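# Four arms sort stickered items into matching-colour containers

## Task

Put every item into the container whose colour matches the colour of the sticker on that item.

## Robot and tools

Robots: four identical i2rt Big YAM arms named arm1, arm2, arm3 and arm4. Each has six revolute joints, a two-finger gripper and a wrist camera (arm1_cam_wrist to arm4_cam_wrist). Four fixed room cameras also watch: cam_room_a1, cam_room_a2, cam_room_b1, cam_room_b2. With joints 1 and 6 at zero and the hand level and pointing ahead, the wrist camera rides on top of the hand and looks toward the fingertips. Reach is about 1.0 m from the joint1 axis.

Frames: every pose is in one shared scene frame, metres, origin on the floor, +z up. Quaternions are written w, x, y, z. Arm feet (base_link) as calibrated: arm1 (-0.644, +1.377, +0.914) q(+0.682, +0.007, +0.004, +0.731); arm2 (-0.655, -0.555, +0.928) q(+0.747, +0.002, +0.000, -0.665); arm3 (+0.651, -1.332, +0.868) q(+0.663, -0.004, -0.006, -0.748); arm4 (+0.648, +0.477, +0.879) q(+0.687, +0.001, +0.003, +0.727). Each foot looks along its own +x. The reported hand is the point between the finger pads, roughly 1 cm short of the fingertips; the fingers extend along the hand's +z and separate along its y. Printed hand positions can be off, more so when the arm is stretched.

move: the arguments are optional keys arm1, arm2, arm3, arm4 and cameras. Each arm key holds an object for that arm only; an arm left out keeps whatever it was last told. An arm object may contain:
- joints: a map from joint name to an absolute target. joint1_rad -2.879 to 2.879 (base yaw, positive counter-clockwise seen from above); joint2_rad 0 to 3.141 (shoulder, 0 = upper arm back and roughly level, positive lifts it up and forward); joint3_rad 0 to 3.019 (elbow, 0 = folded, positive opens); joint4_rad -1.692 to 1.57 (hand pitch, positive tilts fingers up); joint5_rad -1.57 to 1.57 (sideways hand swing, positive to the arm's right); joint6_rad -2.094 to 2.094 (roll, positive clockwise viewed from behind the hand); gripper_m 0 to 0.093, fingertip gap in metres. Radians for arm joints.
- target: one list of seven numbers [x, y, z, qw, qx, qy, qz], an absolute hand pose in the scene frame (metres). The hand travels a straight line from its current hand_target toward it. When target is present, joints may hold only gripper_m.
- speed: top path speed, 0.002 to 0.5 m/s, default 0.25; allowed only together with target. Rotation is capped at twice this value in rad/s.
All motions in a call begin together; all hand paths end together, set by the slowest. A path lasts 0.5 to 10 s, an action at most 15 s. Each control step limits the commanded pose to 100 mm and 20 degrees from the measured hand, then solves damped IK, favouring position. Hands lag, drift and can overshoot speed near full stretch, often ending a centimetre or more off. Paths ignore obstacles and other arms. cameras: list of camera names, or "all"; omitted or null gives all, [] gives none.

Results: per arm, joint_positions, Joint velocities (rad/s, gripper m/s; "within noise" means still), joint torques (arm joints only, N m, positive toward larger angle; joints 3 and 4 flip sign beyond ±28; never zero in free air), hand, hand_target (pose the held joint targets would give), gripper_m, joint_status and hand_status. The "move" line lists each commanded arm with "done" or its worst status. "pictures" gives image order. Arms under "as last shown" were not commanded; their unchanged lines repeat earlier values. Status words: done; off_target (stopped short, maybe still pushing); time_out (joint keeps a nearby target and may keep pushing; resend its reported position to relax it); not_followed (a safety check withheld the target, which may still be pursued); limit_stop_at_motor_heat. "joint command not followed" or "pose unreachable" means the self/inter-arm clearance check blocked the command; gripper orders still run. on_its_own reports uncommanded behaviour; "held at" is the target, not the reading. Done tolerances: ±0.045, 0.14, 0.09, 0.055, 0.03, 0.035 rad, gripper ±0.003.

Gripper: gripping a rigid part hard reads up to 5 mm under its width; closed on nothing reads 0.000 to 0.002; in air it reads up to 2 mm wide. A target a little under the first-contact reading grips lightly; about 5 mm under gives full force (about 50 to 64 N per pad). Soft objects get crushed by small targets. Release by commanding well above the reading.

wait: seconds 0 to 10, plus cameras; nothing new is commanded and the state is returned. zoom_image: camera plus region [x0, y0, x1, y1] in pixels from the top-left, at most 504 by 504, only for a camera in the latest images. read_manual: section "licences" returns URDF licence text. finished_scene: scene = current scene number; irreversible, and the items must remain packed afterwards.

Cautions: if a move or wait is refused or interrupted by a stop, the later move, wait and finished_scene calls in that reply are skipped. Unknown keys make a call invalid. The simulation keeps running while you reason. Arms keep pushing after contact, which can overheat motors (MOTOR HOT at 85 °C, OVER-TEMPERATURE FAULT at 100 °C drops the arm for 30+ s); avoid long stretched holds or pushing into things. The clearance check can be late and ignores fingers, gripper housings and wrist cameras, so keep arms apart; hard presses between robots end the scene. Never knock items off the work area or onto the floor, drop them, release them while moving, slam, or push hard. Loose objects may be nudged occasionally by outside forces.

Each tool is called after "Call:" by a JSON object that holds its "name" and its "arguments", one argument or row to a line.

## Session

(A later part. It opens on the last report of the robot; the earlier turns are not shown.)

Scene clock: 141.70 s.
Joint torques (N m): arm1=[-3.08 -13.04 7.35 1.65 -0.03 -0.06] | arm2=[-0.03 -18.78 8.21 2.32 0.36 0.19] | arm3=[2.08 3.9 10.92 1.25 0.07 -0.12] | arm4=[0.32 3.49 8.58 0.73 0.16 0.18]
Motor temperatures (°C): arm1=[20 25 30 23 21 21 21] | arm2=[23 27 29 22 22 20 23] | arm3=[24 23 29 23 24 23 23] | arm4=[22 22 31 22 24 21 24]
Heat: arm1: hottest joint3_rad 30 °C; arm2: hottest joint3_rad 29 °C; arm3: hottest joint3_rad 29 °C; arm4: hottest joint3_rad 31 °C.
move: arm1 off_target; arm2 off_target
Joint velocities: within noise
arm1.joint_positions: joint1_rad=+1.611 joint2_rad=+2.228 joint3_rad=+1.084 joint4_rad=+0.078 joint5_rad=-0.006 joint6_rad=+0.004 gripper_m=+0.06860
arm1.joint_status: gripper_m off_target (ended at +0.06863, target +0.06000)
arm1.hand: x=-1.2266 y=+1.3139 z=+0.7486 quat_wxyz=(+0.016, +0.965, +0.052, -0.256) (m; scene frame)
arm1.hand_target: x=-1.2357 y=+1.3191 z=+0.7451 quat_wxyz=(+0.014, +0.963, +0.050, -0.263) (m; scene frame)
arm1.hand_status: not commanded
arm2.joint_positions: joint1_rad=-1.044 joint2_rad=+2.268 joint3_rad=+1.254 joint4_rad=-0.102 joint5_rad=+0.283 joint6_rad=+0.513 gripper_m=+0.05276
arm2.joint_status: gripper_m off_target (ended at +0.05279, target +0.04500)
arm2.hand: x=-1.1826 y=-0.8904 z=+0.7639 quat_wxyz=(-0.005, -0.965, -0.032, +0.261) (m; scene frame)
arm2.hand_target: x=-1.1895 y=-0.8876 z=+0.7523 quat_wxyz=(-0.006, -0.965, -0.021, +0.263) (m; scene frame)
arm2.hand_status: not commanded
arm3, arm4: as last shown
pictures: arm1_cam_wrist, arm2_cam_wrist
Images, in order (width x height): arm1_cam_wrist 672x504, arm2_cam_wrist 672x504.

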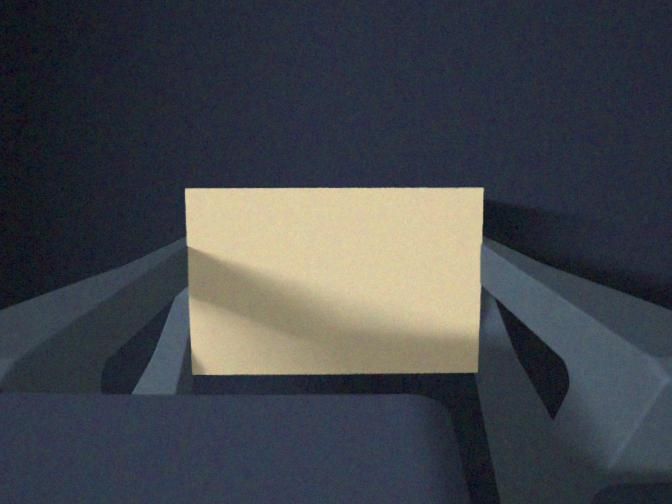

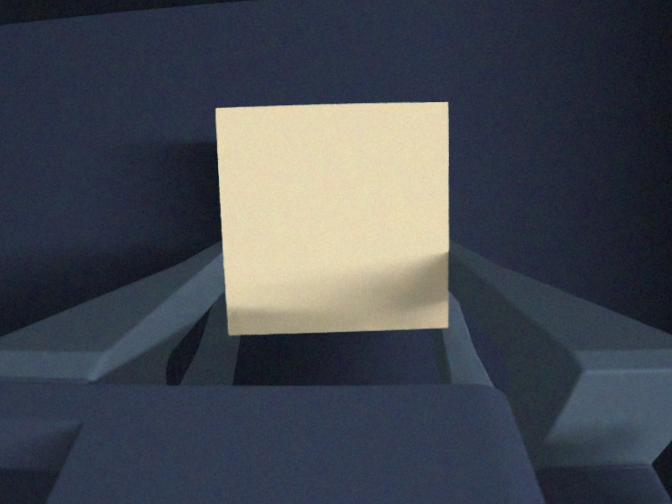

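Call:
{"name": "move", "arguments": {
  "arm1": {"target": [-1.19, 1.319, 1.02, 0.01376, 0.9635, 0.0505, -0.2626], "speed": 0.25},
  "arm2": {"target": [-1.15, -0.878, 1.02, 0.0057, 0.9647, 0.021, -0.263], "speed": 0.25},
  "cameras": ["arm1_cam_wrist", "arm2_cam_wrist"]
}}

Call:
{"name": "move", "arguments": {
  "arm1": {"joints": {"joint1_rad": 1.6, "joint2_rad": 0.9, "joint3_rad": 1.0, "joint4_rad": 0.3, "joint5_rad": 0, "joint6_rad": 0}},
  "arm2": {"joints": {"joint1_rad": -1.5, "joint2_rad": 0.9, "joint3_rad": 1.0, "joint4_rad": 0.3, "joint5_rad": 0, "joint6_rad": 0}},
  "arm3": {"joints": {"joint1_rad": 0.0, "joint2_rad": 0.9, "joint3_rad": 1.0, "joint4_rad": -1.45}},
  "arm4": {"joints": {"joint1_rad": 0.0, "joint2_rad": 0.9, "joint3_rad": 1.0, "joint4_rad": -1.45}},
  "cameras": ["cam_room_b1", "cam_room_b2", "arm1_cam_wrist", "arm2_cam_wrist"]
}}

Scene clock: 150.90 s.
Joint torques (N m): arm1=[-1.73 -10.81 13.59 0.85 0.09 -0.03] | arm2=[1.44 -17.79 12.1 1.07 0.47 0.22] | arm3=[2.2 3.9 10.92 1.26 0.07 -0.11] | arm4=[0.26 3.37 8.7 0.77 0.12 0.16]
Motor temperatures (°C): arm1=[20 25 30 23 21 21 21] | arm2=[23 27 30 22 22 20 23] | arm3=[24 23 29 23 24 23 23] | arm4=[22 22 31 22 24 21 24]
Heat: arm1: hottest joint3_rad 30 °C; arm2: hottest joint3_rad 30 °C; arm3: hottest joint3_rad 29 °C; arm4: hottest joint3_rad 31 °C.
move: arm1 off_target; arm2 off_target
Joint velocities: within noise
arm1.joint_positions: joint1_rad=+1.611 joint2_rad=+1.603 joint3_rad=+1.020 joint4_rad=-0.508 joint5_rad=-0.005 joint6_rad=+0.004 gripper_m=+0.06861
arm1.joint_status: not commanded
arm1.hand: x=-1.1734 y=+1.3189 z=+1.0002 quat_wxyz=(+0.014, +0.968, +0.052, -0.244) (m; scene frame)
arm1.hand_target: x=-1.1892 y=+1.3191 z=+1.0202 quat_wxyz=(+0.014, +0.963, +0.050, -0.263) (m; scene frame)
arm1.hand_status: off_target (0.026 m and 2.2 deg from the pose sent, 0.274 m and 0.8 deg at the start)
arm2.joint_positions: joint1_rad=-1.033 joint2_rad=+1.732 joint3_rad=+1.202 joint4_rad=-0.604 joint5_rad=+0.294 joint6_rad=+0.537 gripper_m=+0.05276
arm2.joint_status: not commanded
arm2.hand: x=-1.1461 y=-0.8691 z=+1.0103 quat_wxyz=(-0.001, -0.966, -0.025, +0.257) (m; scene frame)
arm2.hand_target: x=-1.1498 y=-0.8778 z=+1.0200 quat_wxyz=(-0.006, -0.965, -0.021, +0.263) (m; scene frame)
arm2.hand_status: off_target (0.014 m and 1.1 deg from the pose sent, 0.258 m and 1.3 deg at the start)
arm3.joint_positions: joint1_rad=+1.589 joint2_rad=+0.546 joint3_rad=+1.407 joint4_rad=-1.543 joint5_rad=-0.001 joint6_rad=+0.007 gripper_m=+0.09398
arm3.joint_status: not commanded
arm3.hand: x=+0.8227 y=-1.3426 z=+1.3878 quat_wxyz=(-0.430, -0.046, -0.901, +0.027) (m; scene frame)
arm3.hand_target: x=+0.8172 y=-1.3401 z=+1.4046 quat_wxyz=(-0.445, -0.038, -0.895, +0.027) (m; scene frame)
arm3.hand_status: not commanded
arm4.joint_positions: joint1_rad=-1.596 joint2_rad=+0.552 joint3_rad=+1.422 joint4_rad=-1.537 joint5_rad=-0.001 joint6_rad=-0.013 gripper_m=+0.09398
arm4.joint_status: not commanded
arm4.hand: x=+0.8249 y=+0.4843 z=+1.4050 quat_wxyz=(-0.434, +0.021, -0.901, -0.003) (m; scene frame)
arm4.hand_target: x=+0.8181 y=+0.4833 z=+1.4151 quat_wxyz=(-0.442, +0.013, -0.897, -0.004) (m; scene frame)
arm4.hand_status: not commanded
pictures: arm1_cam_wrist, arm2_cam_wrist
Images, in order (width x height): arm1_cam_wrist 672x504, arm2_cam_wrist 672x504.

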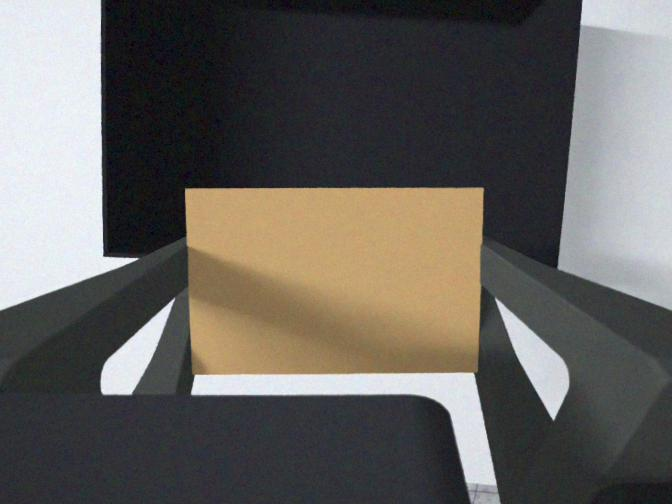

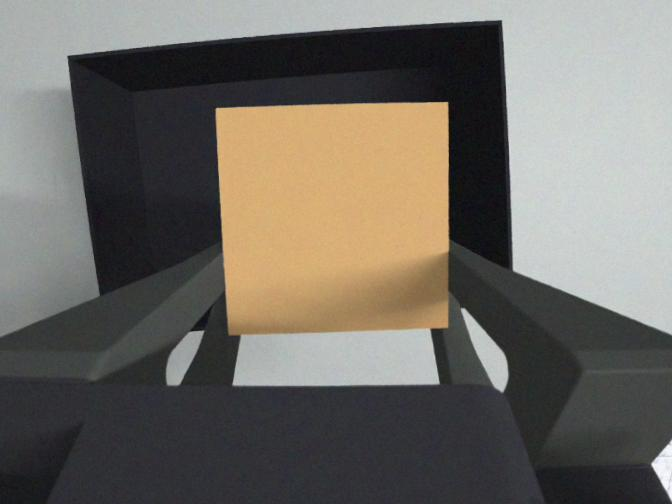

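Scene clock: 152.73 s.
Joint torques (N m): arm1=[-2.84 -2.14 14 2.37 0.07 -0.01] | arm2=[1.2 -5.42 12.62 3.11 -0.13 -0.08] | arm3=[0.62 -4.25 10.03 0.46 0 -0.11] | arm4=[0.67 -5.07 10.35 0.47 0.11 0.11]
Motor temperatures (°C): arm1=[20 25 30 23 21 21 22] | arm2=[23 27 30 22 22 20 23] | arm3=[24 23 29 23 24 23 23] | arm4=[22 22 31 22 24 21 24]
Heat: arm1: hottest joint3_rad 30 °C; arm2: hottest joint3_rad 30 °C; arm3: hottest joint3_rad 29 °C; arm4: hottest joint3_rad 31 °C.
move: arm1 done; arm2 done; arm3 done; arm4 done
Joint velocities: within noise
arm1.joint_positions: joint1_rad=+1.611 joint2_rad=+0.898 joint3_rad=+0.975 joint4_rad=+0.279 joint5_rad=-0.002 joint6_rad=+0.004 gripper_m=+0.06861
arm1.joint_status: all done
arm1.hand: x=-1.0822 y=+1.3272 z=+1.5052 quat_wxyz=(+0.046, +0.563, +0.032, -0.824) (m; scene frame)
arm1.hand_target: x=-1.0786 y=+1.3326 z=+1.5240 quat_wxyz=(+0.040, +0.545, +0.028, -0.837) (m; scene frame)
arm1.hand_status: not commanded
arm2.joint_positions: joint1_rad=-1.507 joint2_rad=+0.892 joint3_rad=+0.993 joint4_rad=+0.279 joint5_rad=+0.003 joint6_rad=+0.015 gripper_m=+0.05275
arm2.joint_status: all done
arm2.hand: x=-1.0948 y=-0.6365 z=+1.5244 quat_wxyz=(-0.079, -0.560, -0.047, +0.823) (m; scene frame)
arm2.hand_target: x=-1.0948 y=-0.6402 z=+1.5303 quat_wxyz=(-0.077, -0.551, -0.053, +0.829) (m; scene frame)
arm2.hand_status: not commanded
arm3.joint_positions: joint1_rad=+0.010 joint2_rad=+0.903 joint3_rad=+0.990 joint4_rad=-1.451 joint5_rad=+0.001 joint6_rad=+0.005 gripper_m=+0.09399
arm3.joint_status: all done
arm3.hand: x=+0.6200 y=-1.5979 z=+1.1339 quat_wxyz=(-0.075, -0.743, -0.661, +0.081) (m; scene frame)
arm3.hand_target: x=+0.6173 y=-1.5994 z=+1.1387 quat_wxyz=(-0.078, -0.743, -0.659, +0.086) (m; scene frame)
arm3.hand_status: not commanded
arm4.joint_positions: joint1_rad=-0.002 joint2_rad=+0.906 joint3_rad=+0.977 joint4_rad=-1.453 joint5_rad=-0.001 joint6_rad=-0.011 gripper_m=+0.09401
arm4.joint_status: all done
arm4.hand: x=+0.6346 y=+0.7465 z=+1.1344 quat_wxyz=(-0.062, +0.727, -0.681, -0.069) (m; scene frame)
arm4.hand_target: x=+0.6341 y=+0.7514 z=+1.1460 quat_wxyz=(-0.073, +0.722, -0.683, -0.081) (m; scene frame)
arm4.hand_status: not commanded
pictures: arm1_cam_wrist, arm2_cam_wrist, cam_room_b1, cam_room_b2
Images, in order (width x height): arm1_cam_wrist 672x504, arm2_cam_wrist 672x504, cam_room_b1 672x504, cam_room_b2 672x504.

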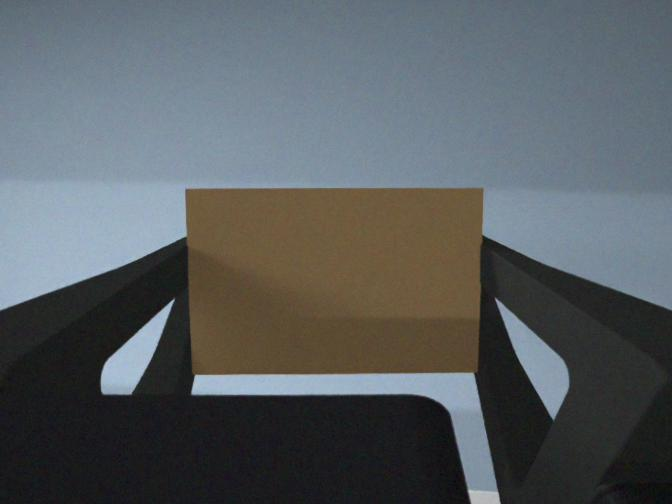

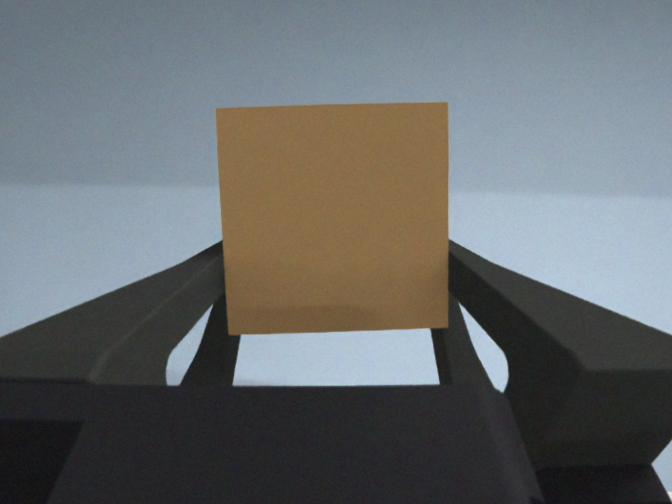

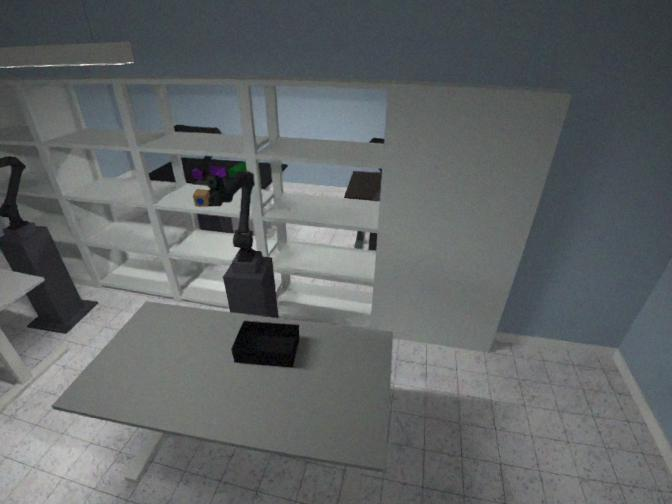

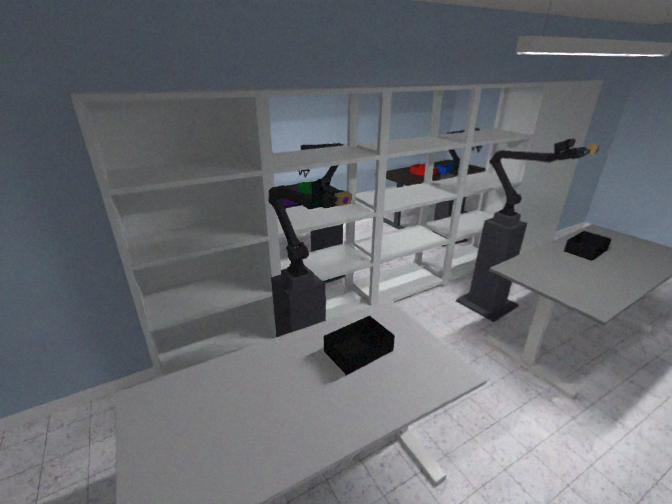

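Call:
{"name": "zoom_image", "arguments": {
  "camera": "cam_room_b1",
  "region": [170, 170, 240, 220]
}}

Call:
{"name": "zoom_image", "arguments": {
  "camera": "cam_room_b2",
  "region": [310, 170, 380, 220]
}}

Scaled by 7.200.

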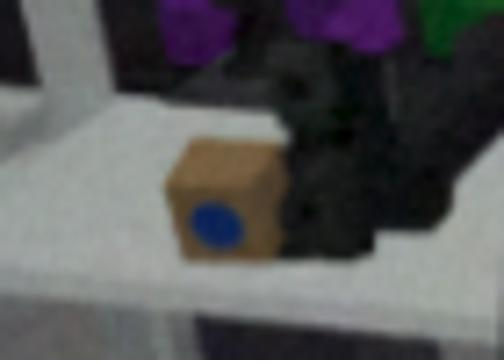

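Scaled by 7.200.

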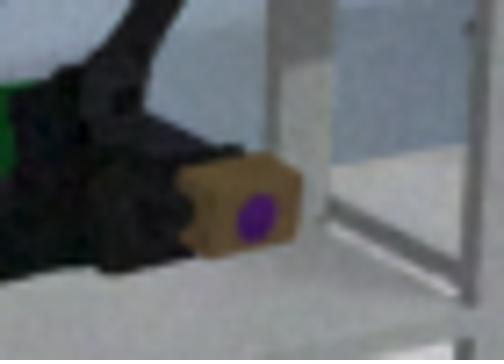

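Call:
{"name": "move", "arguments": {
  "arm1": {"joints": {"joint1_rad": 0.0, "joint2_rad": 0.9, "joint3_rad": 1.0, "joint4_rad": -1.45, "joint5_rad": 0, "joint6_rad": 0}},
  "arm2": {"joints": {"joint1_rad": 0.0, "joint2_rad": 0.9, "joint3_rad": 1.0, "joint4_rad": -1.45, "joint5_rad": 0, "joint6_rad": 0}},
  "arm3": {"joints": {"joint1_rad": -1.99}},
  "arm4": {"joints": {"joint1_rad": 0.92}},
  "cameras": []
}}

Call:
{"name": "move", "arguments": {
  "arm1": {"joints": {"joint1_rad": -2.25}},
  "arm2": {"joints": {"joint1_rad": 0.92}},
  "cameras": ["arm1_cam_wrist", "arm2_cam_wrist"]
}}

Call:
{"name": "move", "arguments": {
  "arm1": {"target": [-0.01, 0.93, 1.15, 0.2541, 0.2978, 0.9165, -0.0826], "speed": 0.3},
  "arm2": {"target": [-0.01, -0.93, 1.15, 0.2575, 0.2575, 0.9285, -0.0714], "speed": 0.3},
  "cameras": ["arm1_cam_wrist", "arm2_cam_wrist"]
}}

Scene clock: 166.30 s.
Joint torques (N m): arm1=[-1.96 -1.61 13.08 0.31 -0.05 -0.02] | arm2=[0.97 -4.89 11.63 0.72 0.04 -0.07] | arm3=[0.79 -4.6 10 0.4 0.02 -0.1] | arm4=[1.2 -4.84 10.33 0.36 0.11 0.14]
Motor temperatures (°C): arm1=[20 25 33 23 21 21 22] | arm2=[23 26 32 22 22 20 24] | arm3=[24 23 29 23 24 23 23] | arm4=[22 22 34 22 24 21 24]
Heat: arm1: hottest joint3_rad 33 °C; arm2: hottest joint3_rad 32 °C; arm3: hottest joint3_rad 29 °C; arm4: hottest joint3_rad 34 °C.
move: arm1 done; arm2 done; arm3 done; arm4 done
Joint velocities: within noise
arm1.joint_positions: joint1_rad=+0.005 joint2_rad=+0.903 joint3_rad=+0.975 joint4_rad=-1.441 joint5_rad=+0.002 joint6_rad=+0.004 gripper_m=+0.06866
arm1.joint_status: all done
arm1.hand: x=-0.6588 y=+1.6469 z=+1.1716 quat_wxyz=(-0.065, +0.727, -0.679, -0.080) (m; scene frame)
arm1.hand_target: x=-0.6579 y=+1.6494 z=+1.1827 quat_wxyz=(-0.071, +0.726, -0.679, -0.087) (m; scene frame)
arm1.hand_status: not commanded
arm2.joint_positions: joint1_rad=-0.003 joint2_rad=+0.898 joint3_rad=+0.993 joint4_rad=-1.438 joint5_rad=-0.001 joint6_rad=+0.013 gripper_m=+0.05273
arm2.joint_status: all done
arm2.hand: x=-0.6245 y=-0.8289 z=+1.1931 quat_wxyz=(-0.085, -0.666, -0.737, +0.073) (m; scene frame)
arm2.hand_target: x=-0.6241 y=-0.8278 z=+1.1949 quat_wxyz=(-0.082, -0.661, -0.743, +0.071) (m; scene frame)
arm2.hand_status: not commanded
arm3.joint_positions: joint1_rad=-1.981 joint2_rad=+0.903 joint3_rad=+0.990 joint4_rad=-1.451 joint5_rad=+0.000 joint6_rad=+0.005 gripper_m=+0.09402
arm3.joint_status: all done
arm3.hand: x=+0.4166 y=-1.1901 z=+1.1281 quat_wxyz=(+0.021, -0.959, +0.264, +0.098) (m; scene frame)
arm3.hand_target: x=+0.4163 y=-1.1869 z=+1.1328 quat_wxyz=(+0.023, -0.958, +0.266, +0.104) (m; scene frame)
arm3.hand_status: not commanded
arm4.joint_positions: joint1_rad=+0.918 joint2_rad=+0.906 joint3_rad=+0.977 joint4_rad=-1.453 joint5_rad=-0.001 joint6_rad=-0.011 gripper_m=+0.09402
arm4.joint_status: all done
arm4.hand: x=+0.4269 y=+0.6293 z=+1.1357 quat_wxyz=(-0.025, +0.953, -0.287, -0.092) (m; scene frame)
arm4.hand_target: x=+0.4228 y=+0.6318 z=+1.1474 quat_wxyz=(-0.030, +0.950, -0.291, -0.107) (m; scene frame)
arm4.hand_status: not commanded
pictures: none
No camera images: "cameras" was empty.

Scene clock: 168.53 s.
Joint torques (N m): arm1=[-1.85 -2.02 13.18 0.46 0 0.02] | arm2=[1.03 -4.84 11.66 0.73 0.01 -0.06] | arm3=[0.73 -4.72 10 0.4 0.01 -0.1] | arm4=[0.79 -4.54 10.37 0.35 0.11 0.15]
Motor temperatures (°C): arm1=[20 25 33 23 21 21 22] | arm2=[23 26 32 22 22 20 24] | arm3=[24 23 29 23 24 23 23] | arm4=[22 22 34 22 24 21 24]
Heat: arm1: hottest joint3_rad 33 °C; arm2: hottest joint3_rad 32 °C; arm3: hottest joint3_rad 29 °C; arm4: hottest joint3_rad 34 °C.
move: arm1 done; arm2 done
Joint velocities: within noise
arm1.joint_positions: joint1_rad=-2.245 joint2_rad=+0.903 joint3_rad=+0.975 joint4_rad=-1.441 joint5_rad=+0.001 joint6_rad=+0.004 gripper_m=+0.06868
arm1.joint_status: all done
arm1.hand: x=-0.4174 y=+1.2219 z=+1.1667 quat_wxyz=(-0.088, -0.298, -0.950, +0.031) (m; scene frame)
arm1.hand_target: x=-0.4157 y=+1.2195 z=+1.1778 quat_wxyz=(-0.097, -0.298, -0.949, +0.034) (m; scene frame)
arm1.hand_status: not commanded
arm2.joint_positions: joint1_rad=+0.917 joint2_rad=+0.898 joint3_rad=+0.993 joint4_rad=-1.438 joint5_rad=-0.001 joint6_rad=+0.013 gripper_m=+0.05273
arm2.joint_status: all done
arm2.hand: x=-0.4199 y=-0.6969 z=+1.1939 quat_wxyz=(-0.110, -0.270, -0.956, +0.027) (m; scene frame)
arm2.hand_target: x=-0.4203 y=-0.6957 z=+1.1957 quat_wxyz=(-0.107, -0.262, -0.959, +0.027) (m; scene frame)
arm2.hand_status: not commanded
arm3, arm4: as last shown
pictures: arm1_cam_wrist, arm2_cam_wrist
Images, in order (width x height): arm1_cam_wrist 672x504, arm2_cam_wrist 672x504.

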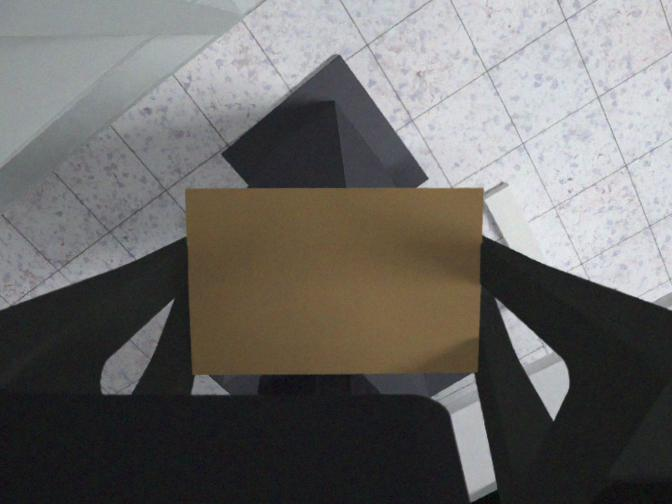

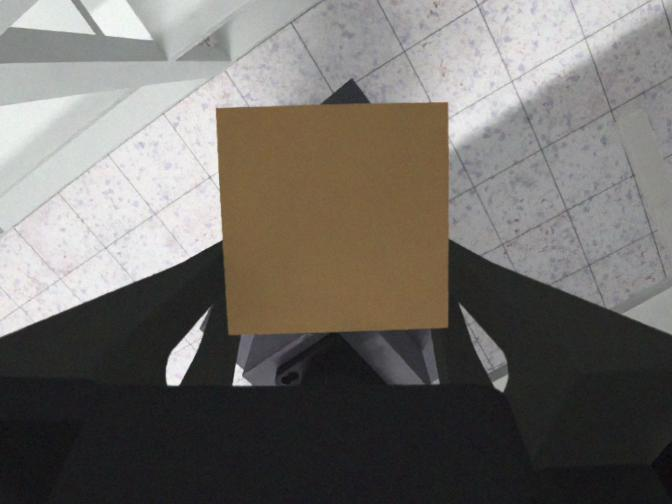

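Scene clock: 171.10 s.
Joint torques (N m): arm1=[-2.67 -18.84 17.76 0.64 -0.01 0.13] | arm2=[1.61 -21.42 17.17 1.59 0.16 0.09] | arm3=[0.73 -4.72 9.98 0.43 0.02 -0.1] | arm4=[1.14 -5.01 10.29 0.4 0.11 0.11]
Motor temperatures (°C): arm1=[20 25 33 23 21 21 22] | arm2=[23 26 32 22 22 20 24] | arm3=[24 23 29 23 24 23 23] | arm4=[22 22 34 22 24 21 24]
Heat: arm1: hottest joint3_rad 33 °C; arm2: hottest joint3_rad 32 °C; arm3: hottest joint3_rad 29 °C; arm4: hottest joint3_rad 34 °C.
move: arm1 off_target; arm2 off_target
Joint velocities: within noise
arm1.joint_positions: joint1_rad=-2.245 joint2_rad=+2.056 joint3_rad=+2.046 joint4_rad=-1.064 joint5_rad=+0.001 joint6_rad=+0.006 gripper_m=+0.06868
arm1.joint_status: not commanded
arm1.hand: x=-0.0179 y=+0.9449 z=+1.1170 quat_wxyz=(-0.227, -0.292, -0.926, +0.074) (m; scene frame)
arm1.hand_target: x=-0.0119 y=+0.9313 z=+1.1502 quat_wxyz=(-0.255, -0.298, -0.916, +0.083) (m; scene frame)
arm1.hand_status: off_target (0.037 m and 3.5 deg from the pose sent, 0.501 m and 20.3 deg at the start)
arm2.joint_positions: joint1_rad=+0.923 joint2_rad=+1.963 joint3_rad=+1.869 joint4_rad=-0.981 joint5_rad=+0.009 joint6_rad=+0.013 gripper_m=+0.05273
arm2.joint_status: not commanded
arm2.hand: x=-0.0298 y=-0.9257 z=+1.1302 quat_wxyz=(-0.237, -0.262, -0.933, +0.065) (m; scene frame)
arm2.hand_target: x=-0.0115 y=-0.9289 z=+1.1501 quat_wxyz=(-0.258, -0.257, -0.928, +0.071) (m; scene frame)
arm2.hand_status: off_target (0.028 m and 2.6 deg from the pose sent, 0.474 m and 18.0 deg at the start)
arm3, arm4: as last shown
pictures: arm1_cam_wrist, arm2_cam_wrist
Images, in order (width x height): arm1_cam_wrist 672x504, arm2_cam_wrist 672x504.

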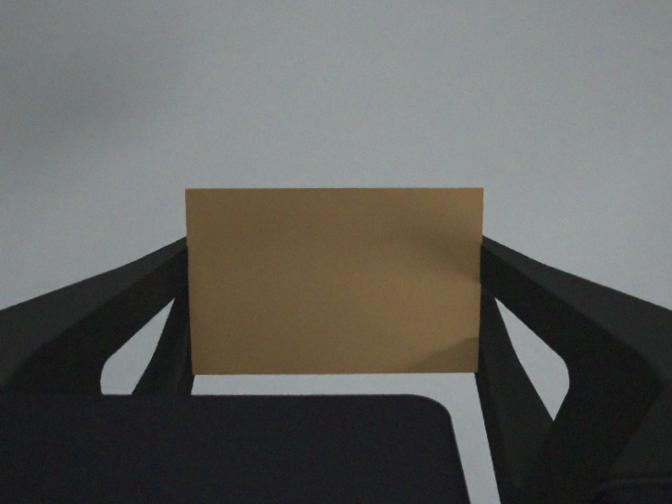

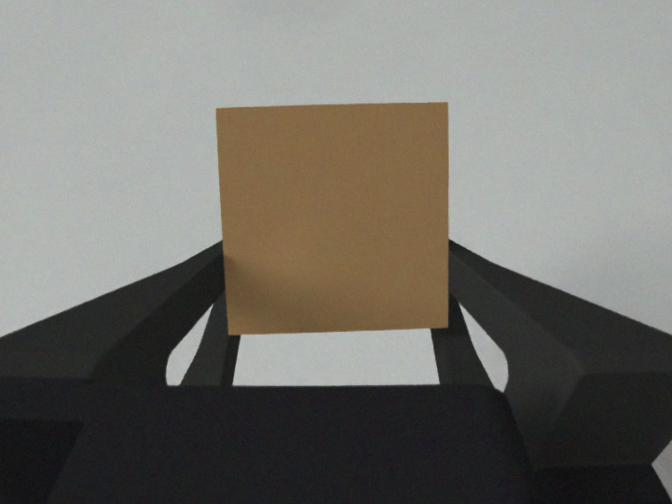

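Call:
{"name": "move", "arguments": {
  "arm1": {"target": [-0.01, 0.93, 1.085, 0.2541, 0.2978, 0.9165, -0.0826], "speed": 0.12},
  "arm2": {"target": [-0.01, -0.93, 1.07, 0.2575, 0.2575, 0.9285, -0.0714], "speed": 0.12},
  "cameras": []
}}

Call:
{"name": "move", "arguments": {
  "arm1": {"target": [-0.01, 0.93, 1.062, 0.2541, 0.2978, 0.9165, -0.0826], "speed": 0.05},
  "arm2": {"target": [-0.01, -0.93, 1.052, 0.2575, 0.2575, 0.9285, -0.0714], "speed": 0.05},
  "cameras": ["arm1_cam_wrist", "arm2_cam_wrist"]
}}

Scene clock: 180.07 s.
Joint torques (N m): arm1=[-2.84 -18.61 11.84 1.87 0 0.09] | arm2=[1.44 -21.19 10.93 2.63 0.16 0.08] | arm3=[0.56 -4.72 10 0.44 0.02 -0.09] | arm4=[0.91 -5.3 10.32 0.44 0.12 0.14]
Motor temperatures (°C): arm1=[20 26 36 23 21 21 22] | arm2=[23 26 35 22 22 20 24] | arm3=[24 23 29 23 24 23 23] | arm4=[22 22 35 22 24 21 24]
Heat: arm1: hottest joint3_rad 36 °C; arm2: hottest joint3_rad 35 °C; arm3: hottest joint3_rad 29 °C; arm4: hottest joint3_rad 35 °C.
move: arm1 done; arm2 off_target
Joint velocities: within noise
arm1.joint_positions: joint1_rad=-2.245 joint2_rad=+2.063 joint3_rad=+1.964 joint4_rad=-0.932 joint5_rad=+0.001 joint6_rad=+0.007 gripper_m=+0.06868
arm1.joint_status: not commanded
arm1.hand: x=-0.0104 y=+0.9395 z=+1.0870 quat_wxyz=(-0.248, -0.290, -0.921, +0.080) (m; scene frame)
arm1.hand_target: x=-0.0102 y=+0.9301 z=+1.0851 quat_wxyz=(-0.254, -0.298, -0.916, +0.083) (m; scene frame)
arm1.hand_status: done (0.010 m and 1.3 deg from the pose sent, 0.036 m and 3.5 deg at the start)
arm2.joint_positions: joint1_rad=+0.923 joint2_rad=+1.997 joint3_rad=+1.789 joint4_rad=-0.815 joint5_rad=+0.009 joint6_rad=+0.013 gripper_m=+0.05273
arm2.joint_status: not commanded
arm2.hand: x=-0.0166 y=-0.9333 z=+1.0863 quat_wxyz=(-0.261, -0.260, -0.927, +0.072) (m; scene frame)
arm2.hand_target: x=-0.0105 y=-0.9296 z=+1.0701 quat_wxyz=(-0.257, -0.257, -0.929, +0.071) (m; scene frame)
arm2.hand_status: off_target (0.018 m and 0.5 deg from the pose sent, 0.064 m and 2.6 deg at the start)
arm3, arm4: as last shown
pictures: none
No camera images: "cameras" was empty.

Scene clock: 181.03 s.
Joint torques (N m): arm1=[-2.9 -18.08 11.75 1.89 0.02 0.1] | arm2=[1.49 -20.54 10.48 2.73 0.16 0.07] | arm3=[0.79 -4.66 9.98 0.42 0.01 -0.1] | arm4=[1.08 -4.89 10.43 0.43 0.1 0.16]
Motor temperatures (°C): arm1=[20 26 36 23 21 21 22] | arm2=[23 26 35 22 22 20 24] | arm3=[24 23 29 23 24 23 23] | arm4=[22 22 36 22 24 21 24]
Heat: arm1: hottest joint3_rad 36 °C; arm2: hottest joint3_rad 35 °C; arm3: hottest joint3_rad 29 °C; arm4: hottest joint3_rad 36 °C.
move: arm1 off_target; arm2 off_target
Joint velocities: within noise
arm1.joint_positions: joint1_rad=-2.245 joint2_rad=+2.069 joint3_rad=+1.922 joint4_rad=-0.877 joint5_rad=+0.001 joint6_rad=+0.007 gripper_m=+0.06868
arm1.joint_status: not commanded
arm1.hand: x=-0.0101 y=+0.9391 z=+1.0673 quat_wxyz=(-0.250, -0.290, -0.920, +0.081) (m; scene frame)
arm1.hand_target: x=-0.0101 y=+0.9301 z=+1.0620 quat_wxyz=(-0.254, -0.298, -0.916, +0.083) (m; scene frame)
arm1.hand_status: off_target (0.011 m and 1.1 deg from the pose sent, 0.027 m and 1.3 deg at the start)
arm2.joint_positions: joint1_rad=+0.923 joint2_rad=+1.999 joint3_rad=+1.765 joint4_rad=-0.774 joint5_rad=+0.009 joint6_rad=+0.013 gripper_m=+0.05273
arm2.joint_status: not commanded
arm2.hand: x=-0.0151 y=-0.9341 z=+1.0784 quat_wxyz=(-0.268, -0.260, -0.925, +0.074) (m; scene frame)
arm2.hand_target: x=-0.0108 y=-0.9295 z=+1.0524 quat_wxyz=(-0.258, -0.257, -0.929, +0.071) (m; scene frame)
arm2.hand_status: off_target (0.027 m and 1.3 deg from the pose sent, 0.035 m and 0.5 deg at the start)
arm3, arm4: as last shown
pictures: arm1_cam_wrist, arm2_cam_wrist
Images, in order (width x height): arm1_cam_wrist 672x504, arm2_cam_wrist 672x504.

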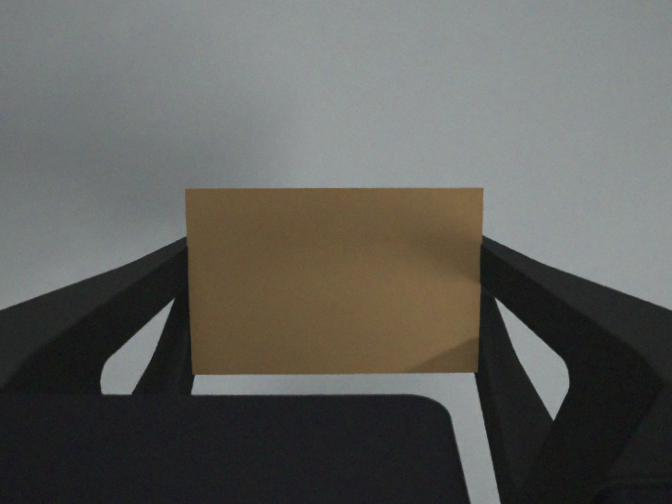

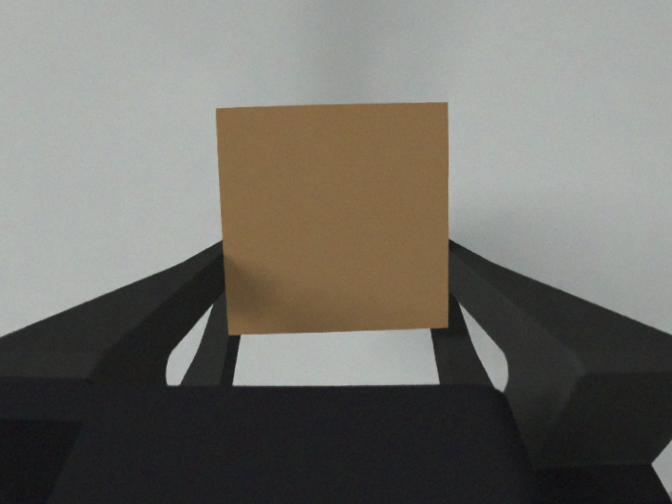

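Call:
{"name": "move", "arguments": {
  "arm1": {"target": [-0.01, 0.93, 1.047, 0.2541, 0.2978, 0.9165, -0.0826], "speed": 0.05},
  "arm2": {"target": [-0.01, -0.93, 1.038, 0.2575, 0.2575, 0.9285, -0.0714], "speed": 0.05},
  "cameras": []
}}

Call:
{"name": "move", "arguments": {
  "arm1": {"target": [-0.01, 0.93, 1.035, 0.2541, 0.2978, 0.9165, -0.0826], "speed": 0.05},
  "arm2": {"target": [-0.01, -0.93, 1.024, 0.2575, 0.2575, 0.9285, -0.0714], "speed": 0.05},
  "cameras": ["arm1_cam_wrist", "arm2_cam_wrist"]
}}

Scene clock: 187.23 s.
Joint torques (N m): arm1=[-2.67 -18.02 11.51 1.83 0 0.11] | arm2=[1.61 -20.6 10.43 2.67 0.15 0.08] | arm3=[0.67 -4.54 10.04 0.38 0.01 -0.1] | arm4=[1.08 -4.48 10.26 0.36 0.14 0.16]
Motor temperatures (°C): arm1=[20 26 35 23 21 21 22] | arm2=[23 27 34 22 22 20 24] | arm3=[24 23 29 23 24 23 23] | arm4=[22 22 36 22 24 21 24]
Heat: arm1: hottest joint3_rad 35 °C; arm2: hottest joint3_rad 34 °C; arm3: hottest joint3_rad 29 °C; arm4: hottest joint3_rad 36 °C.
move: arm1 off_target; arm2 off_target
Joint velocities: within noise
arm1.joint_positions: joint1_rad=-2.245 joint2_rad=+2.077 joint3_rad=+1.896 joint4_rad=-0.843 joint5_rad=+0.001 joint6_rad=+0.007 gripper_m=+0.06868
arm1.joint_status: not commanded
arm1.hand: x=-0.0100 y=+0.9390 z=+1.0529 quat_wxyz=(-0.250, -0.290, -0.920, +0.081) (m; scene frame)
arm1.hand_target: x=-0.0102 y=+0.9302 z=+1.0471 quat_wxyz=(-0.254, -0.298, -0.917, +0.083) (m; scene frame)
arm1.hand_status: off_target (0.011 m and 1.1 deg from the pose sent, 0.022 m and 1.1 deg at the start)
arm2.joint_positions: joint1_rad=+0.923 joint2_rad=+2.012 joint3_rad=+1.744 joint4_rad=-0.743 joint5_rad=+0.009 joint6_rad=+0.013 gripper_m=+0.05273
arm2.joint_status: not commanded
arm2.hand: x=-0.0148 y=-0.9342 z=+1.0630 quat_wxyz=(-0.267, -0.260, -0.925, +0.073) (m; scene frame)
arm2.hand_target: x=-0.0109 y=-0.9295 z=+1.0382 quat_wxyz=(-0.257, -0.257, -0.929, +0.071) (m; scene frame)
arm2.hand_status: off_target (0.026 m and 1.2 deg from the pose sent, 0.041 m and 1.3 deg at the start)
arm3, arm4: as last shown
pictures: none
No camera images: "cameras" was empty.

Scene clock: 188.20 s.
Joint torques (N m): arm1=[-2.96 -18.2 11.62 1.78 0.05 0.11] | arm2=[1.49 -20.84 10.35 2.67 0.16 0.08] | arm3=[0.73 -4.72 10.03 0.49 0.02 -0.1] | arm4=[0.91 -5.01 10.41 0.4 0.12 0.15]
Motor temperatures (°C): arm1=[20 26 35 23 21 21 22] | arm2=[23 27 34 22 22 20 24] | arm3=[24 23 29 23 24 23 23] | arm4=[22 22 36 22 24 21 24]
Heat: arm1: hottest joint3_rad 35 °C; arm2: hottest joint3_rad 34 °C; arm3: hottest joint3_rad 29 °C; arm4: hottest joint3_rad 36 °C.
move: arm1 off_target; arm2 off_target
Joint velocities: within noise
arm1.joint_positions: joint1_rad=-2.245 joint2_rad=+2.084 joint3_rad=+1.877 joint4_rad=-0.816 joint5_rad=+0.001 joint6_rad=+0.007 gripper_m=+0.06868
arm1.joint_status: not commanded
arm1.hand: x=-0.0100 y=+0.9388 z=+1.0413 quat_wxyz=(-0.250, -0.290, -0.920, +0.081) (m; scene frame)
arm1.hand_target: x=-0.0103 y=+0.9302 z=+1.0350 quat_wxyz=(-0.254, -0.298, -0.917, +0.083) (m; scene frame)
arm1.hand_status: off_target (0.011 m and 1.1 deg from the pose sent, 0.020 m and 1.1 deg at the start)
arm2.joint_positions: joint1_rad=+0.923 joint2_rad=+2.023 joint3_rad=+1.726 joint4_rad=-0.712 joint5_rad=+0.009 joint6_rad=+0.013 gripper_m=+0.05273
arm2.joint_status: not commanded
arm2.hand: x=-0.0142 y=-0.9345 z=+1.0494 quat_wxyz=(-0.267, -0.260, -0.925, +0.074) (m; scene frame)
arm2.hand_target: x=-0.0108 y=-0.9295 z=+1.0245 quat_wxyz=(-0.258, -0.257, -0.929, +0.071) (m; scene frame)
arm2.hand_status: off_target (0.026 m and 1.2 deg from the pose sent, 0.040 m and 1.2 deg at the start)
arm3, arm4: as last shown
pictures: arm1_cam_wrist, arm2_cam_wrist
Images, in order (width x height): arm1_cam_wrist 672x504, arm2_cam_wrist 672x504.

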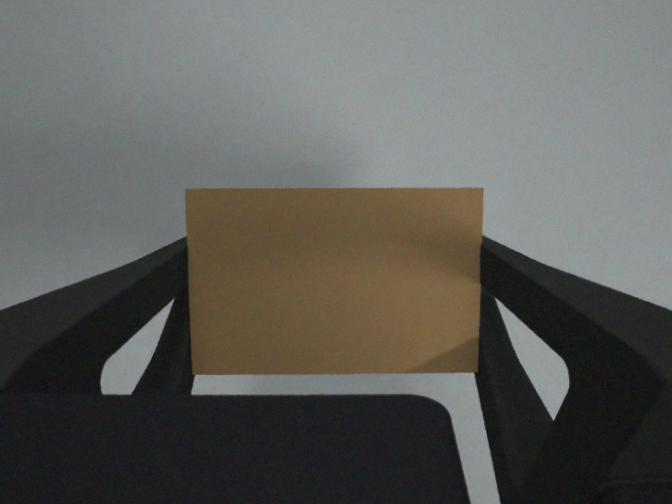

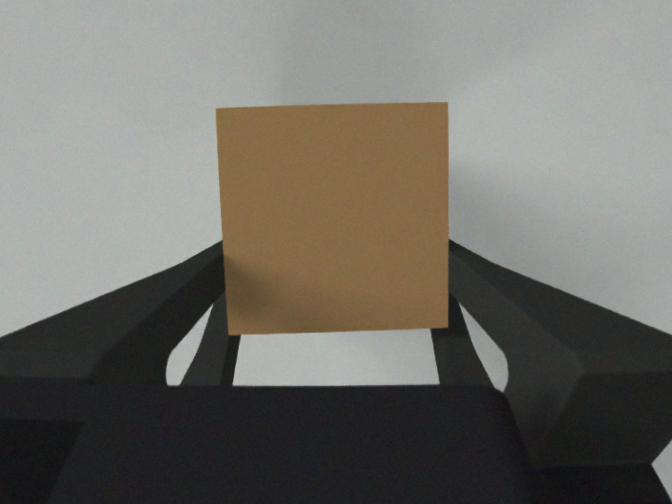

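Call:
{"name": "move", "arguments": {
  "arm1": {"target": [-0.01, 0.93, 1.025, 0.2541, 0.2978, 0.9165, -0.0826], "speed": 0.05},
  "arm2": {"target": [-0.01, -0.93, 1.012, 0.2575, 0.2575, 0.9285, -0.0714], "speed": 0.05},
  "cameras": []
}}

Call:
{"name": "move", "arguments": {
  "arm1": {"target": [-0.01, 0.93, 1.018, 0.2541, 0.2978, 0.9165, -0.0826], "speed": 0.05},
  "arm2": {"target": [-0.01, -0.93, 1.005, 0.2575, 0.2575, 0.9285, -0.0714], "speed": 0.05},
  "cameras": ["arm1_cam_wrist", "arm2_cam_wrist"]
}}

Scene clock: 193.90 s.
Joint torques (N m): arm1=[-2.43 -18.26 11.36 1.95 0.03 0.11] | arm2=[1.61 -20.89 10.28 2.69 0.14 0.09] | arm3=[0.56 -4.78 10 0.42 0.01 -0.1] | arm4=[1.2 -4.78 10.33 0.54 0.12 0.16]
Motor temperatures (°C): arm1=[20 26 35 23 21 21 22] | arm2=[23 27 33 22 22 20 24] | arm3=[24 23 29 23 24 23 23] | arm4=[22 22 37 22 24 21 24]
Heat: arm1: hottest joint3_rad 35 °C; arm2: hottest joint3_rad 33 °C; arm3: hottest joint3_rad 29 °C; arm4: hottest joint3_rad 37 °C.
move: arm1 off_target; arm2 off_target
Joint velocities: within noise
arm1.joint_positions: joint1_rad=-2.245 joint2_rad=+2.091 joint3_rad=+1.862 joint4_rad=-0.794 joint5_rad=+0.001 joint6_rad=+0.007 gripper_m=+0.06868
arm1.joint_status: not commanded
arm1.hand: x=-0.0099 y=+0.9387 z=+1.0316 quat_wxyz=(-0.251, -0.290, -0.920, +0.081) (m; scene frame)
arm1.hand_target: x=-0.0103 y=+0.9302 z=+1.0249 quat_wxyz=(-0.254, -0.298, -0.917, +0.083) (m; scene frame)
arm1.hand_status: off_target (0.011 m and 1.0 deg from the pose sent, 0.019 m and 1.0 deg at the start)
arm2.joint_positions: joint1_rad=+0.923 joint2_rad=+2.034 joint3_rad=+1.712 joint4_rad=-0.686 joint5_rad=+0.009 joint6_rad=+0.013 gripper_m=+0.05273
arm2.joint_status: not commanded
arm2.hand: x=-0.0138 y=-0.9347 z=+1.0376 quat_wxyz=(-0.267, -0.260, -0.925, +0.074) (m; scene frame)
arm2.hand_target: x=-0.0108 y=-0.9295 z=+1.0123 quat_wxyz=(-0.257, -0.257, -0.929, +0.071) (m; scene frame)
arm2.hand_status: off_target (0.026 m and 1.2 deg from the pose sent, 0.038 m and 1.2 deg at the start)
arm3, arm4: as last shown
pictures: none
No camera images: "cameras" was empty.

Scene clock: 194.87 s.
Joint torques (N m): arm1=[-2.49 -18.02 11.36 1.89 0.04 0.11] | arm2=[1.49 -20.31 9.94 2.71 0.14 0.07] | arm3=[0.73 -4.66 9.98 0.46 0.01 -0.11] | arm4=[1.03 -4.84 10.3 0.5 0.1 0.14]
Motor temperatures (°C): arm1=[20 26 35 23 21 21 22] | arm2=[23 27 33 22 22 20 24] | arm3=[24 23 29 23 24 23 23] | arm4=[22 22 37 22 24 21 24]
Heat: arm1: hottest joint3_rad 35 °C; arm2: hottest joint3_rad 33 °C; arm3: hottest joint3_rad 29 °C; arm4: hottest joint3_rad 37 °C.
move: arm1 off_target; arm2 off_target
Joint velocities: within noise
arm1.joint_positions: joint1_rad=-2.245 joint2_rad=+2.096 joint3_rad=+1.853 joint4_rad=-0.779 joint5_rad=+0.001 joint6_rad=+0.007 gripper_m=+0.06868
arm1.joint_status: not commanded
arm1.hand: x=-0.0097 y=+0.9385 z=+1.0254 quat_wxyz=(-0.251, -0.290, -0.920, +0.081) (m; scene frame)
arm1.hand_target: x=-0.0102 y=+0.9302 z=+1.0181 quat_wxyz=(-0.254, -0.298, -0.917, +0.083) (m; scene frame)
arm1.hand_status: off_target (0.011 m and 1.0 deg from the pose sent, 0.016 m and 1.0 deg at the start)
arm2.joint_positions: joint1_rad=+0.923 joint2_rad=+2.036 joint3_rad=+1.706 joint4_rad=-0.671 joint5_rad=+0.010 joint6_rad=+0.013 gripper_m=+0.05273
arm2.joint_status: not commanded
arm2.hand: x=-0.0127 y=-0.9354 z=+1.0360 quat_wxyz=(-0.271, -0.260, -0.924, +0.075) (m; scene frame)
arm2.hand_target: x=-0.0112 y=-0.9293 z=+1.0054 quat_wxyz=(-0.257, -0.257, -0.929, +0.071) (m; scene frame)
arm2.hand_status: off_target (0.032 m and 1.7 deg from the pose sent, 0.033 m and 1.2 deg at the start)
arm3.joint_positions: joint1_rad=-1.981 joint2_rad=+0.903 joint3_rad=+0.990 joint4_rad=-1.451 joint5_rad=+0.000 joint6_rad=+0.005 gripper_m=+0.09402
arm3.joint_status: not commanded
arm3.hand: x=+0.4166 y=-1.1901 z=+1.1281 quat_wxyz=(+0.021, -0.959, +0.264, +0.098) (m; scene frame)
arm3.hand_target: x=+0.4163 y=-1.1869 z=+1.1328 quat_wxyz=(+0.023, -0.958, +0.266, +0.104) (m; scene frame)
arm3.hand_status: not commanded
arm4.joint_positions: joint1_rad=+0.918 joint2_rad=+0.906 joint3_rad=+0.977 joint4_rad=-1.453 joint5_rad=-0.001 joint6_rad=-0.011 gripper_m=+0.09402
arm4.joint_status: not commanded
arm4.hand: x=+0.4269 y=+0.6293 z=+1.1357 quat_wxyz=(-0.025, +0.953, -0.287, -0.092) (m; scene frame)
arm4.hand_target: x=+0.4228 y=+0.6318 z=+1.1474 quat_wxyz=(-0.030, +0.950, -0.291, -0.107) (m; scene frame)
arm4.hand_status: not commanded
pictures: arm1_cam_wrist, arm2_cam_wrist
Images, in order (width x height): arm1_cam_wrist 672x504, arm2_cam_wrist 672x504.

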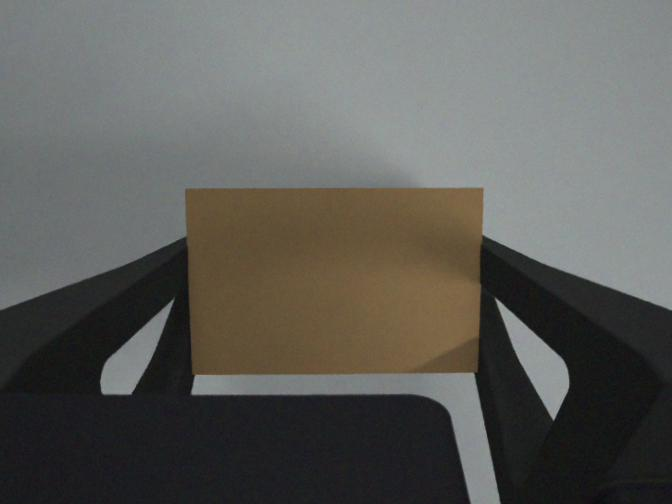

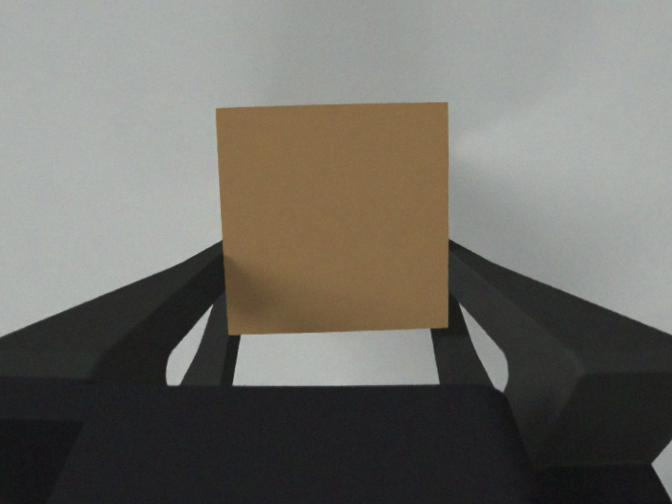

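Call:
{"name": "move", "arguments": {
  "arm1": {"target": [-0.01, 0.93, 1.009, 0.2541, 0.2978, 0.9165, -0.0826], "speed": 0.05},
  "arm2": {"target": [-0.011, -0.93, 1.006, 0.2249, 0.2598, 0.937, -0.0624], "speed": 0.05},
  "cameras": ["arm1_cam_wrist", "arm2_cam_wrist"]
}}

Scene clock: 199.63 s.
Joint torques (N m): arm1=[-2.61 -17.9 11.02 1.88 0.01 0.12] | arm2=[1.44 -18.61 14.04 0.66 0.09 0.07] | arm3=[0.67 -4.6 10 0.42 0.02 -0.11] | arm4=[1.32 -4.6 10.32 0.43 0.11 0.12]
Motor temperatures (°C): arm1=[20 26 35 23 21 21 22] | arm2=[23 27 34 22 22 20 24] | arm3=[24 23 29 23 24 23 23] | arm4=[22 22 37 22 24 21 24]
Heat: arm1: hottest joint3_rad 35 °C; arm2: hottest joint3_rad 34 °C; arm3: hottest joint3_rad 29 °C; arm4: hottest joint3_rad 37 °C.
move: arm1 off_target; arm2 off_target
Joint velocities: within noise
arm1.joint_positions: joint1_rad=-2.245 joint2_rad=+2.100 joint3_rad=+1.844 joint4_rad=-0.760 joint5_rad=+0.001 joint6_rad=+0.008 gripper_m=+0.06868
arm1.joint_status: not commanded
arm1.hand: x=-0.0086 y=+0.9377 z=+1.0206 quat_wxyz=(-0.254, -0.290, -0.919, +0.082) (m; scene frame)
arm1.hand_target: x=-0.0103 y=+0.9302 z=+1.0091 quat_wxyz=(-0.254, -0.298, -0.917, +0.083) (m; scene frame)
arm1.hand_status: off_target (0.014 m and 0.9 deg from the pose sent, 0.018 m and 1.0 deg at the start)
arm2.joint_positions: joint1_rad=+0.923 joint2_rad=+2.040 joint3_rad=+1.725 joint4_rad=-0.734 joint5_rad=+0.010 joint6_rad=+0.013 gripper_m=+0.05273
arm2.joint_status: not commanded
arm2.hand: x=-0.0186 y=-0.9319 z=+1.0342 quat_wxyz=(-0.249, -0.261, -0.930, +0.069) (m; scene frame)
arm2.hand_target: x=-0.0123 y=-0.9292 z=+1.0064 quat_wxyz=(-0.226, -0.260, -0.937, +0.063) (m; scene frame)
arm2.hand_status: off_target (0.029 m and 2.9 deg from the pose sent, 0.031 m and 5.7 deg at the start)
arm3, arm4: as last shown
pictures: arm1_cam_wrist, arm2_cam_wrist
Images, in order (width x height): arm1_cam_wrist 672x504, arm2_cam_wrist 672x504.

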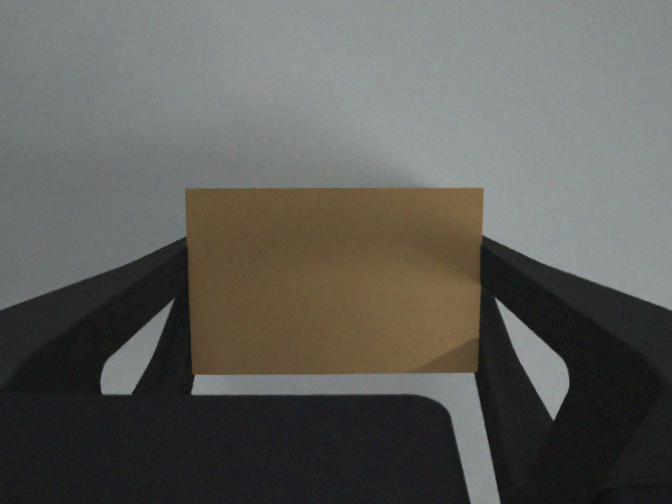

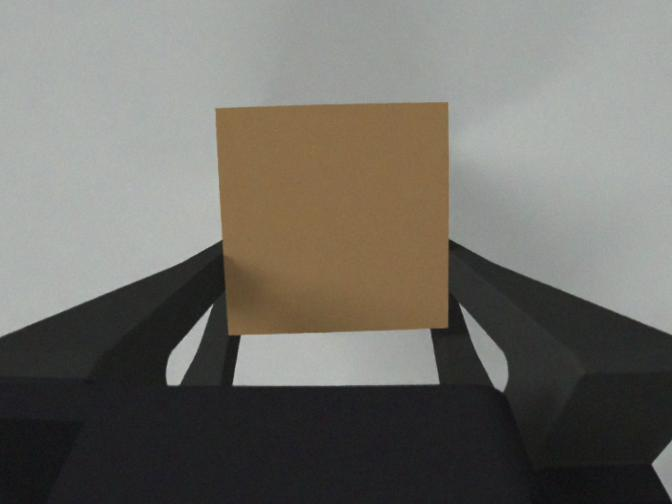

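Call:
{"name": "move", "arguments": {
  "arm1": {"target": [-0.01, 0.93, 1.006, 0.2299, 0.3001, 0.923, -0.0747], "speed": 0.05},
  "arm2": {"joints": {"gripper_m": 0.09}},
  "cameras": ["arm1_cam_wrist", "arm2_cam_wrist"]
}}

Scene clock: 207.07 s.
Joint torques (N m): arm1=[-2.43 -15.85 14.82 0.39 0.02 0.06] | arm2=[1.44 -21.13 13.89 1.14 0.08 0.08] | arm3=[0.79 -4.66 10 0.4 0.02 -0.11] | arm4=[0.67 -5.19 10.35 0.47 0.14 0.15]
Motor temperatures (°C): arm1=[20 26 35 23 21 21 22] | arm2=[23 27 34 22 22 20 24] | arm3=[24 23 29 23 24 23 23] | arm4=[22 22 37 22 24 21 24]
Heat: arm1: hottest joint3_rad 35 °C; arm2: hottest joint3_rad 34 °C; arm3: hottest joint3_rad 29 °C; arm4: hottest joint3_rad 37 °C.
move: arm1 off_target; arm2 done
Joint velocities: within noise
arm1.joint_positions: joint1_rad=-2.245 joint2_rad=+2.104 joint3_rad=+1.858 joint4_rad=-0.800 joint5_rad=+0.001 joint6_rad=+0.014 gripper_m=+0.06868
arm1.joint_status: not commanded
arm1.hand: x=-0.0123 y=+0.9402 z=+1.0190 quat_wxyz=(-0.240, -0.294, -0.922, +0.077) (m; scene frame)
arm1.hand_target: x=-0.0106 y=+0.9304 z=+1.0061 quat_wxyz=(-0.230, -0.300, -0.923, +0.075) (m; scene frame)
arm1.hand_status: off_target (0.017 m and 1.4 deg from the pose sent, 0.017 m and 3.2 deg at the start)
arm2.joint_positions: joint1_rad=+0.923 joint2_rad=+2.068 joint3_rad=+1.725 joint4_rad=-0.748 joint5_rad=+0.010 joint6_rad=+0.013 gripper_m=+0.08994
arm2.joint_status: all done
arm2.hand: x=-0.0221 y=-0.9298 z=+1.0128 quat_wxyz=(-0.229, -0.262, -0.935, +0.064) (m; scene frame)
arm2.hand_target: x=-0.0124 y=-0.9291 z=+1.0062 quat_wxyz=(-0.226, -0.260, -0.937, +0.063) (m; scene frame)
arm2.hand_status: not commanded
arm3, arm4: as last shown
pictures: arm1_cam_wrist, arm2_cam_wrist
Images, in order (width x height): arm1_cam_wrist 672x504, arm2_cam_wrist 672x504.

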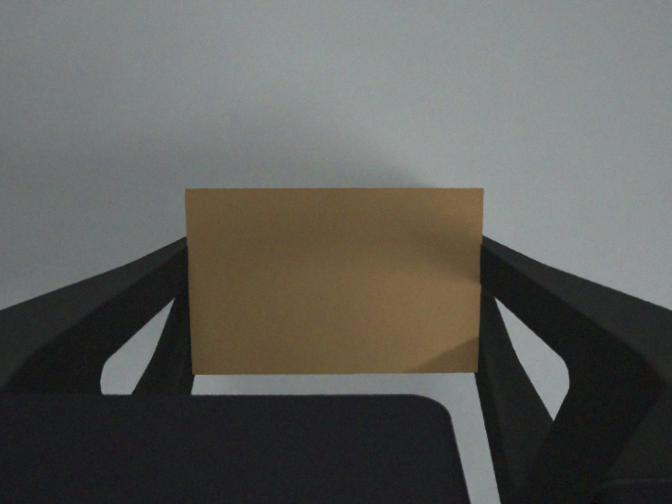

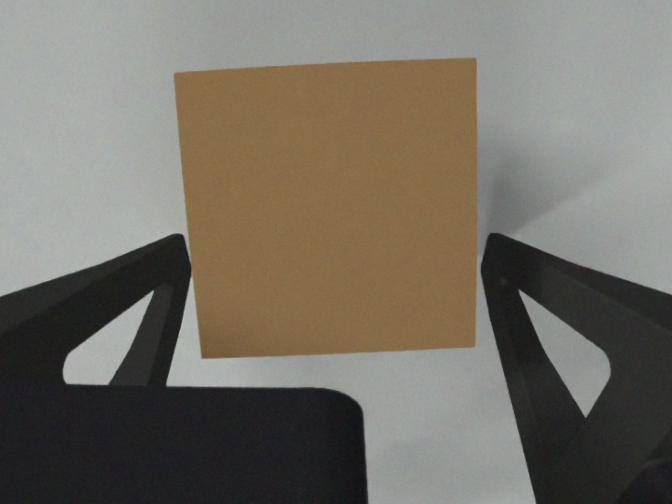

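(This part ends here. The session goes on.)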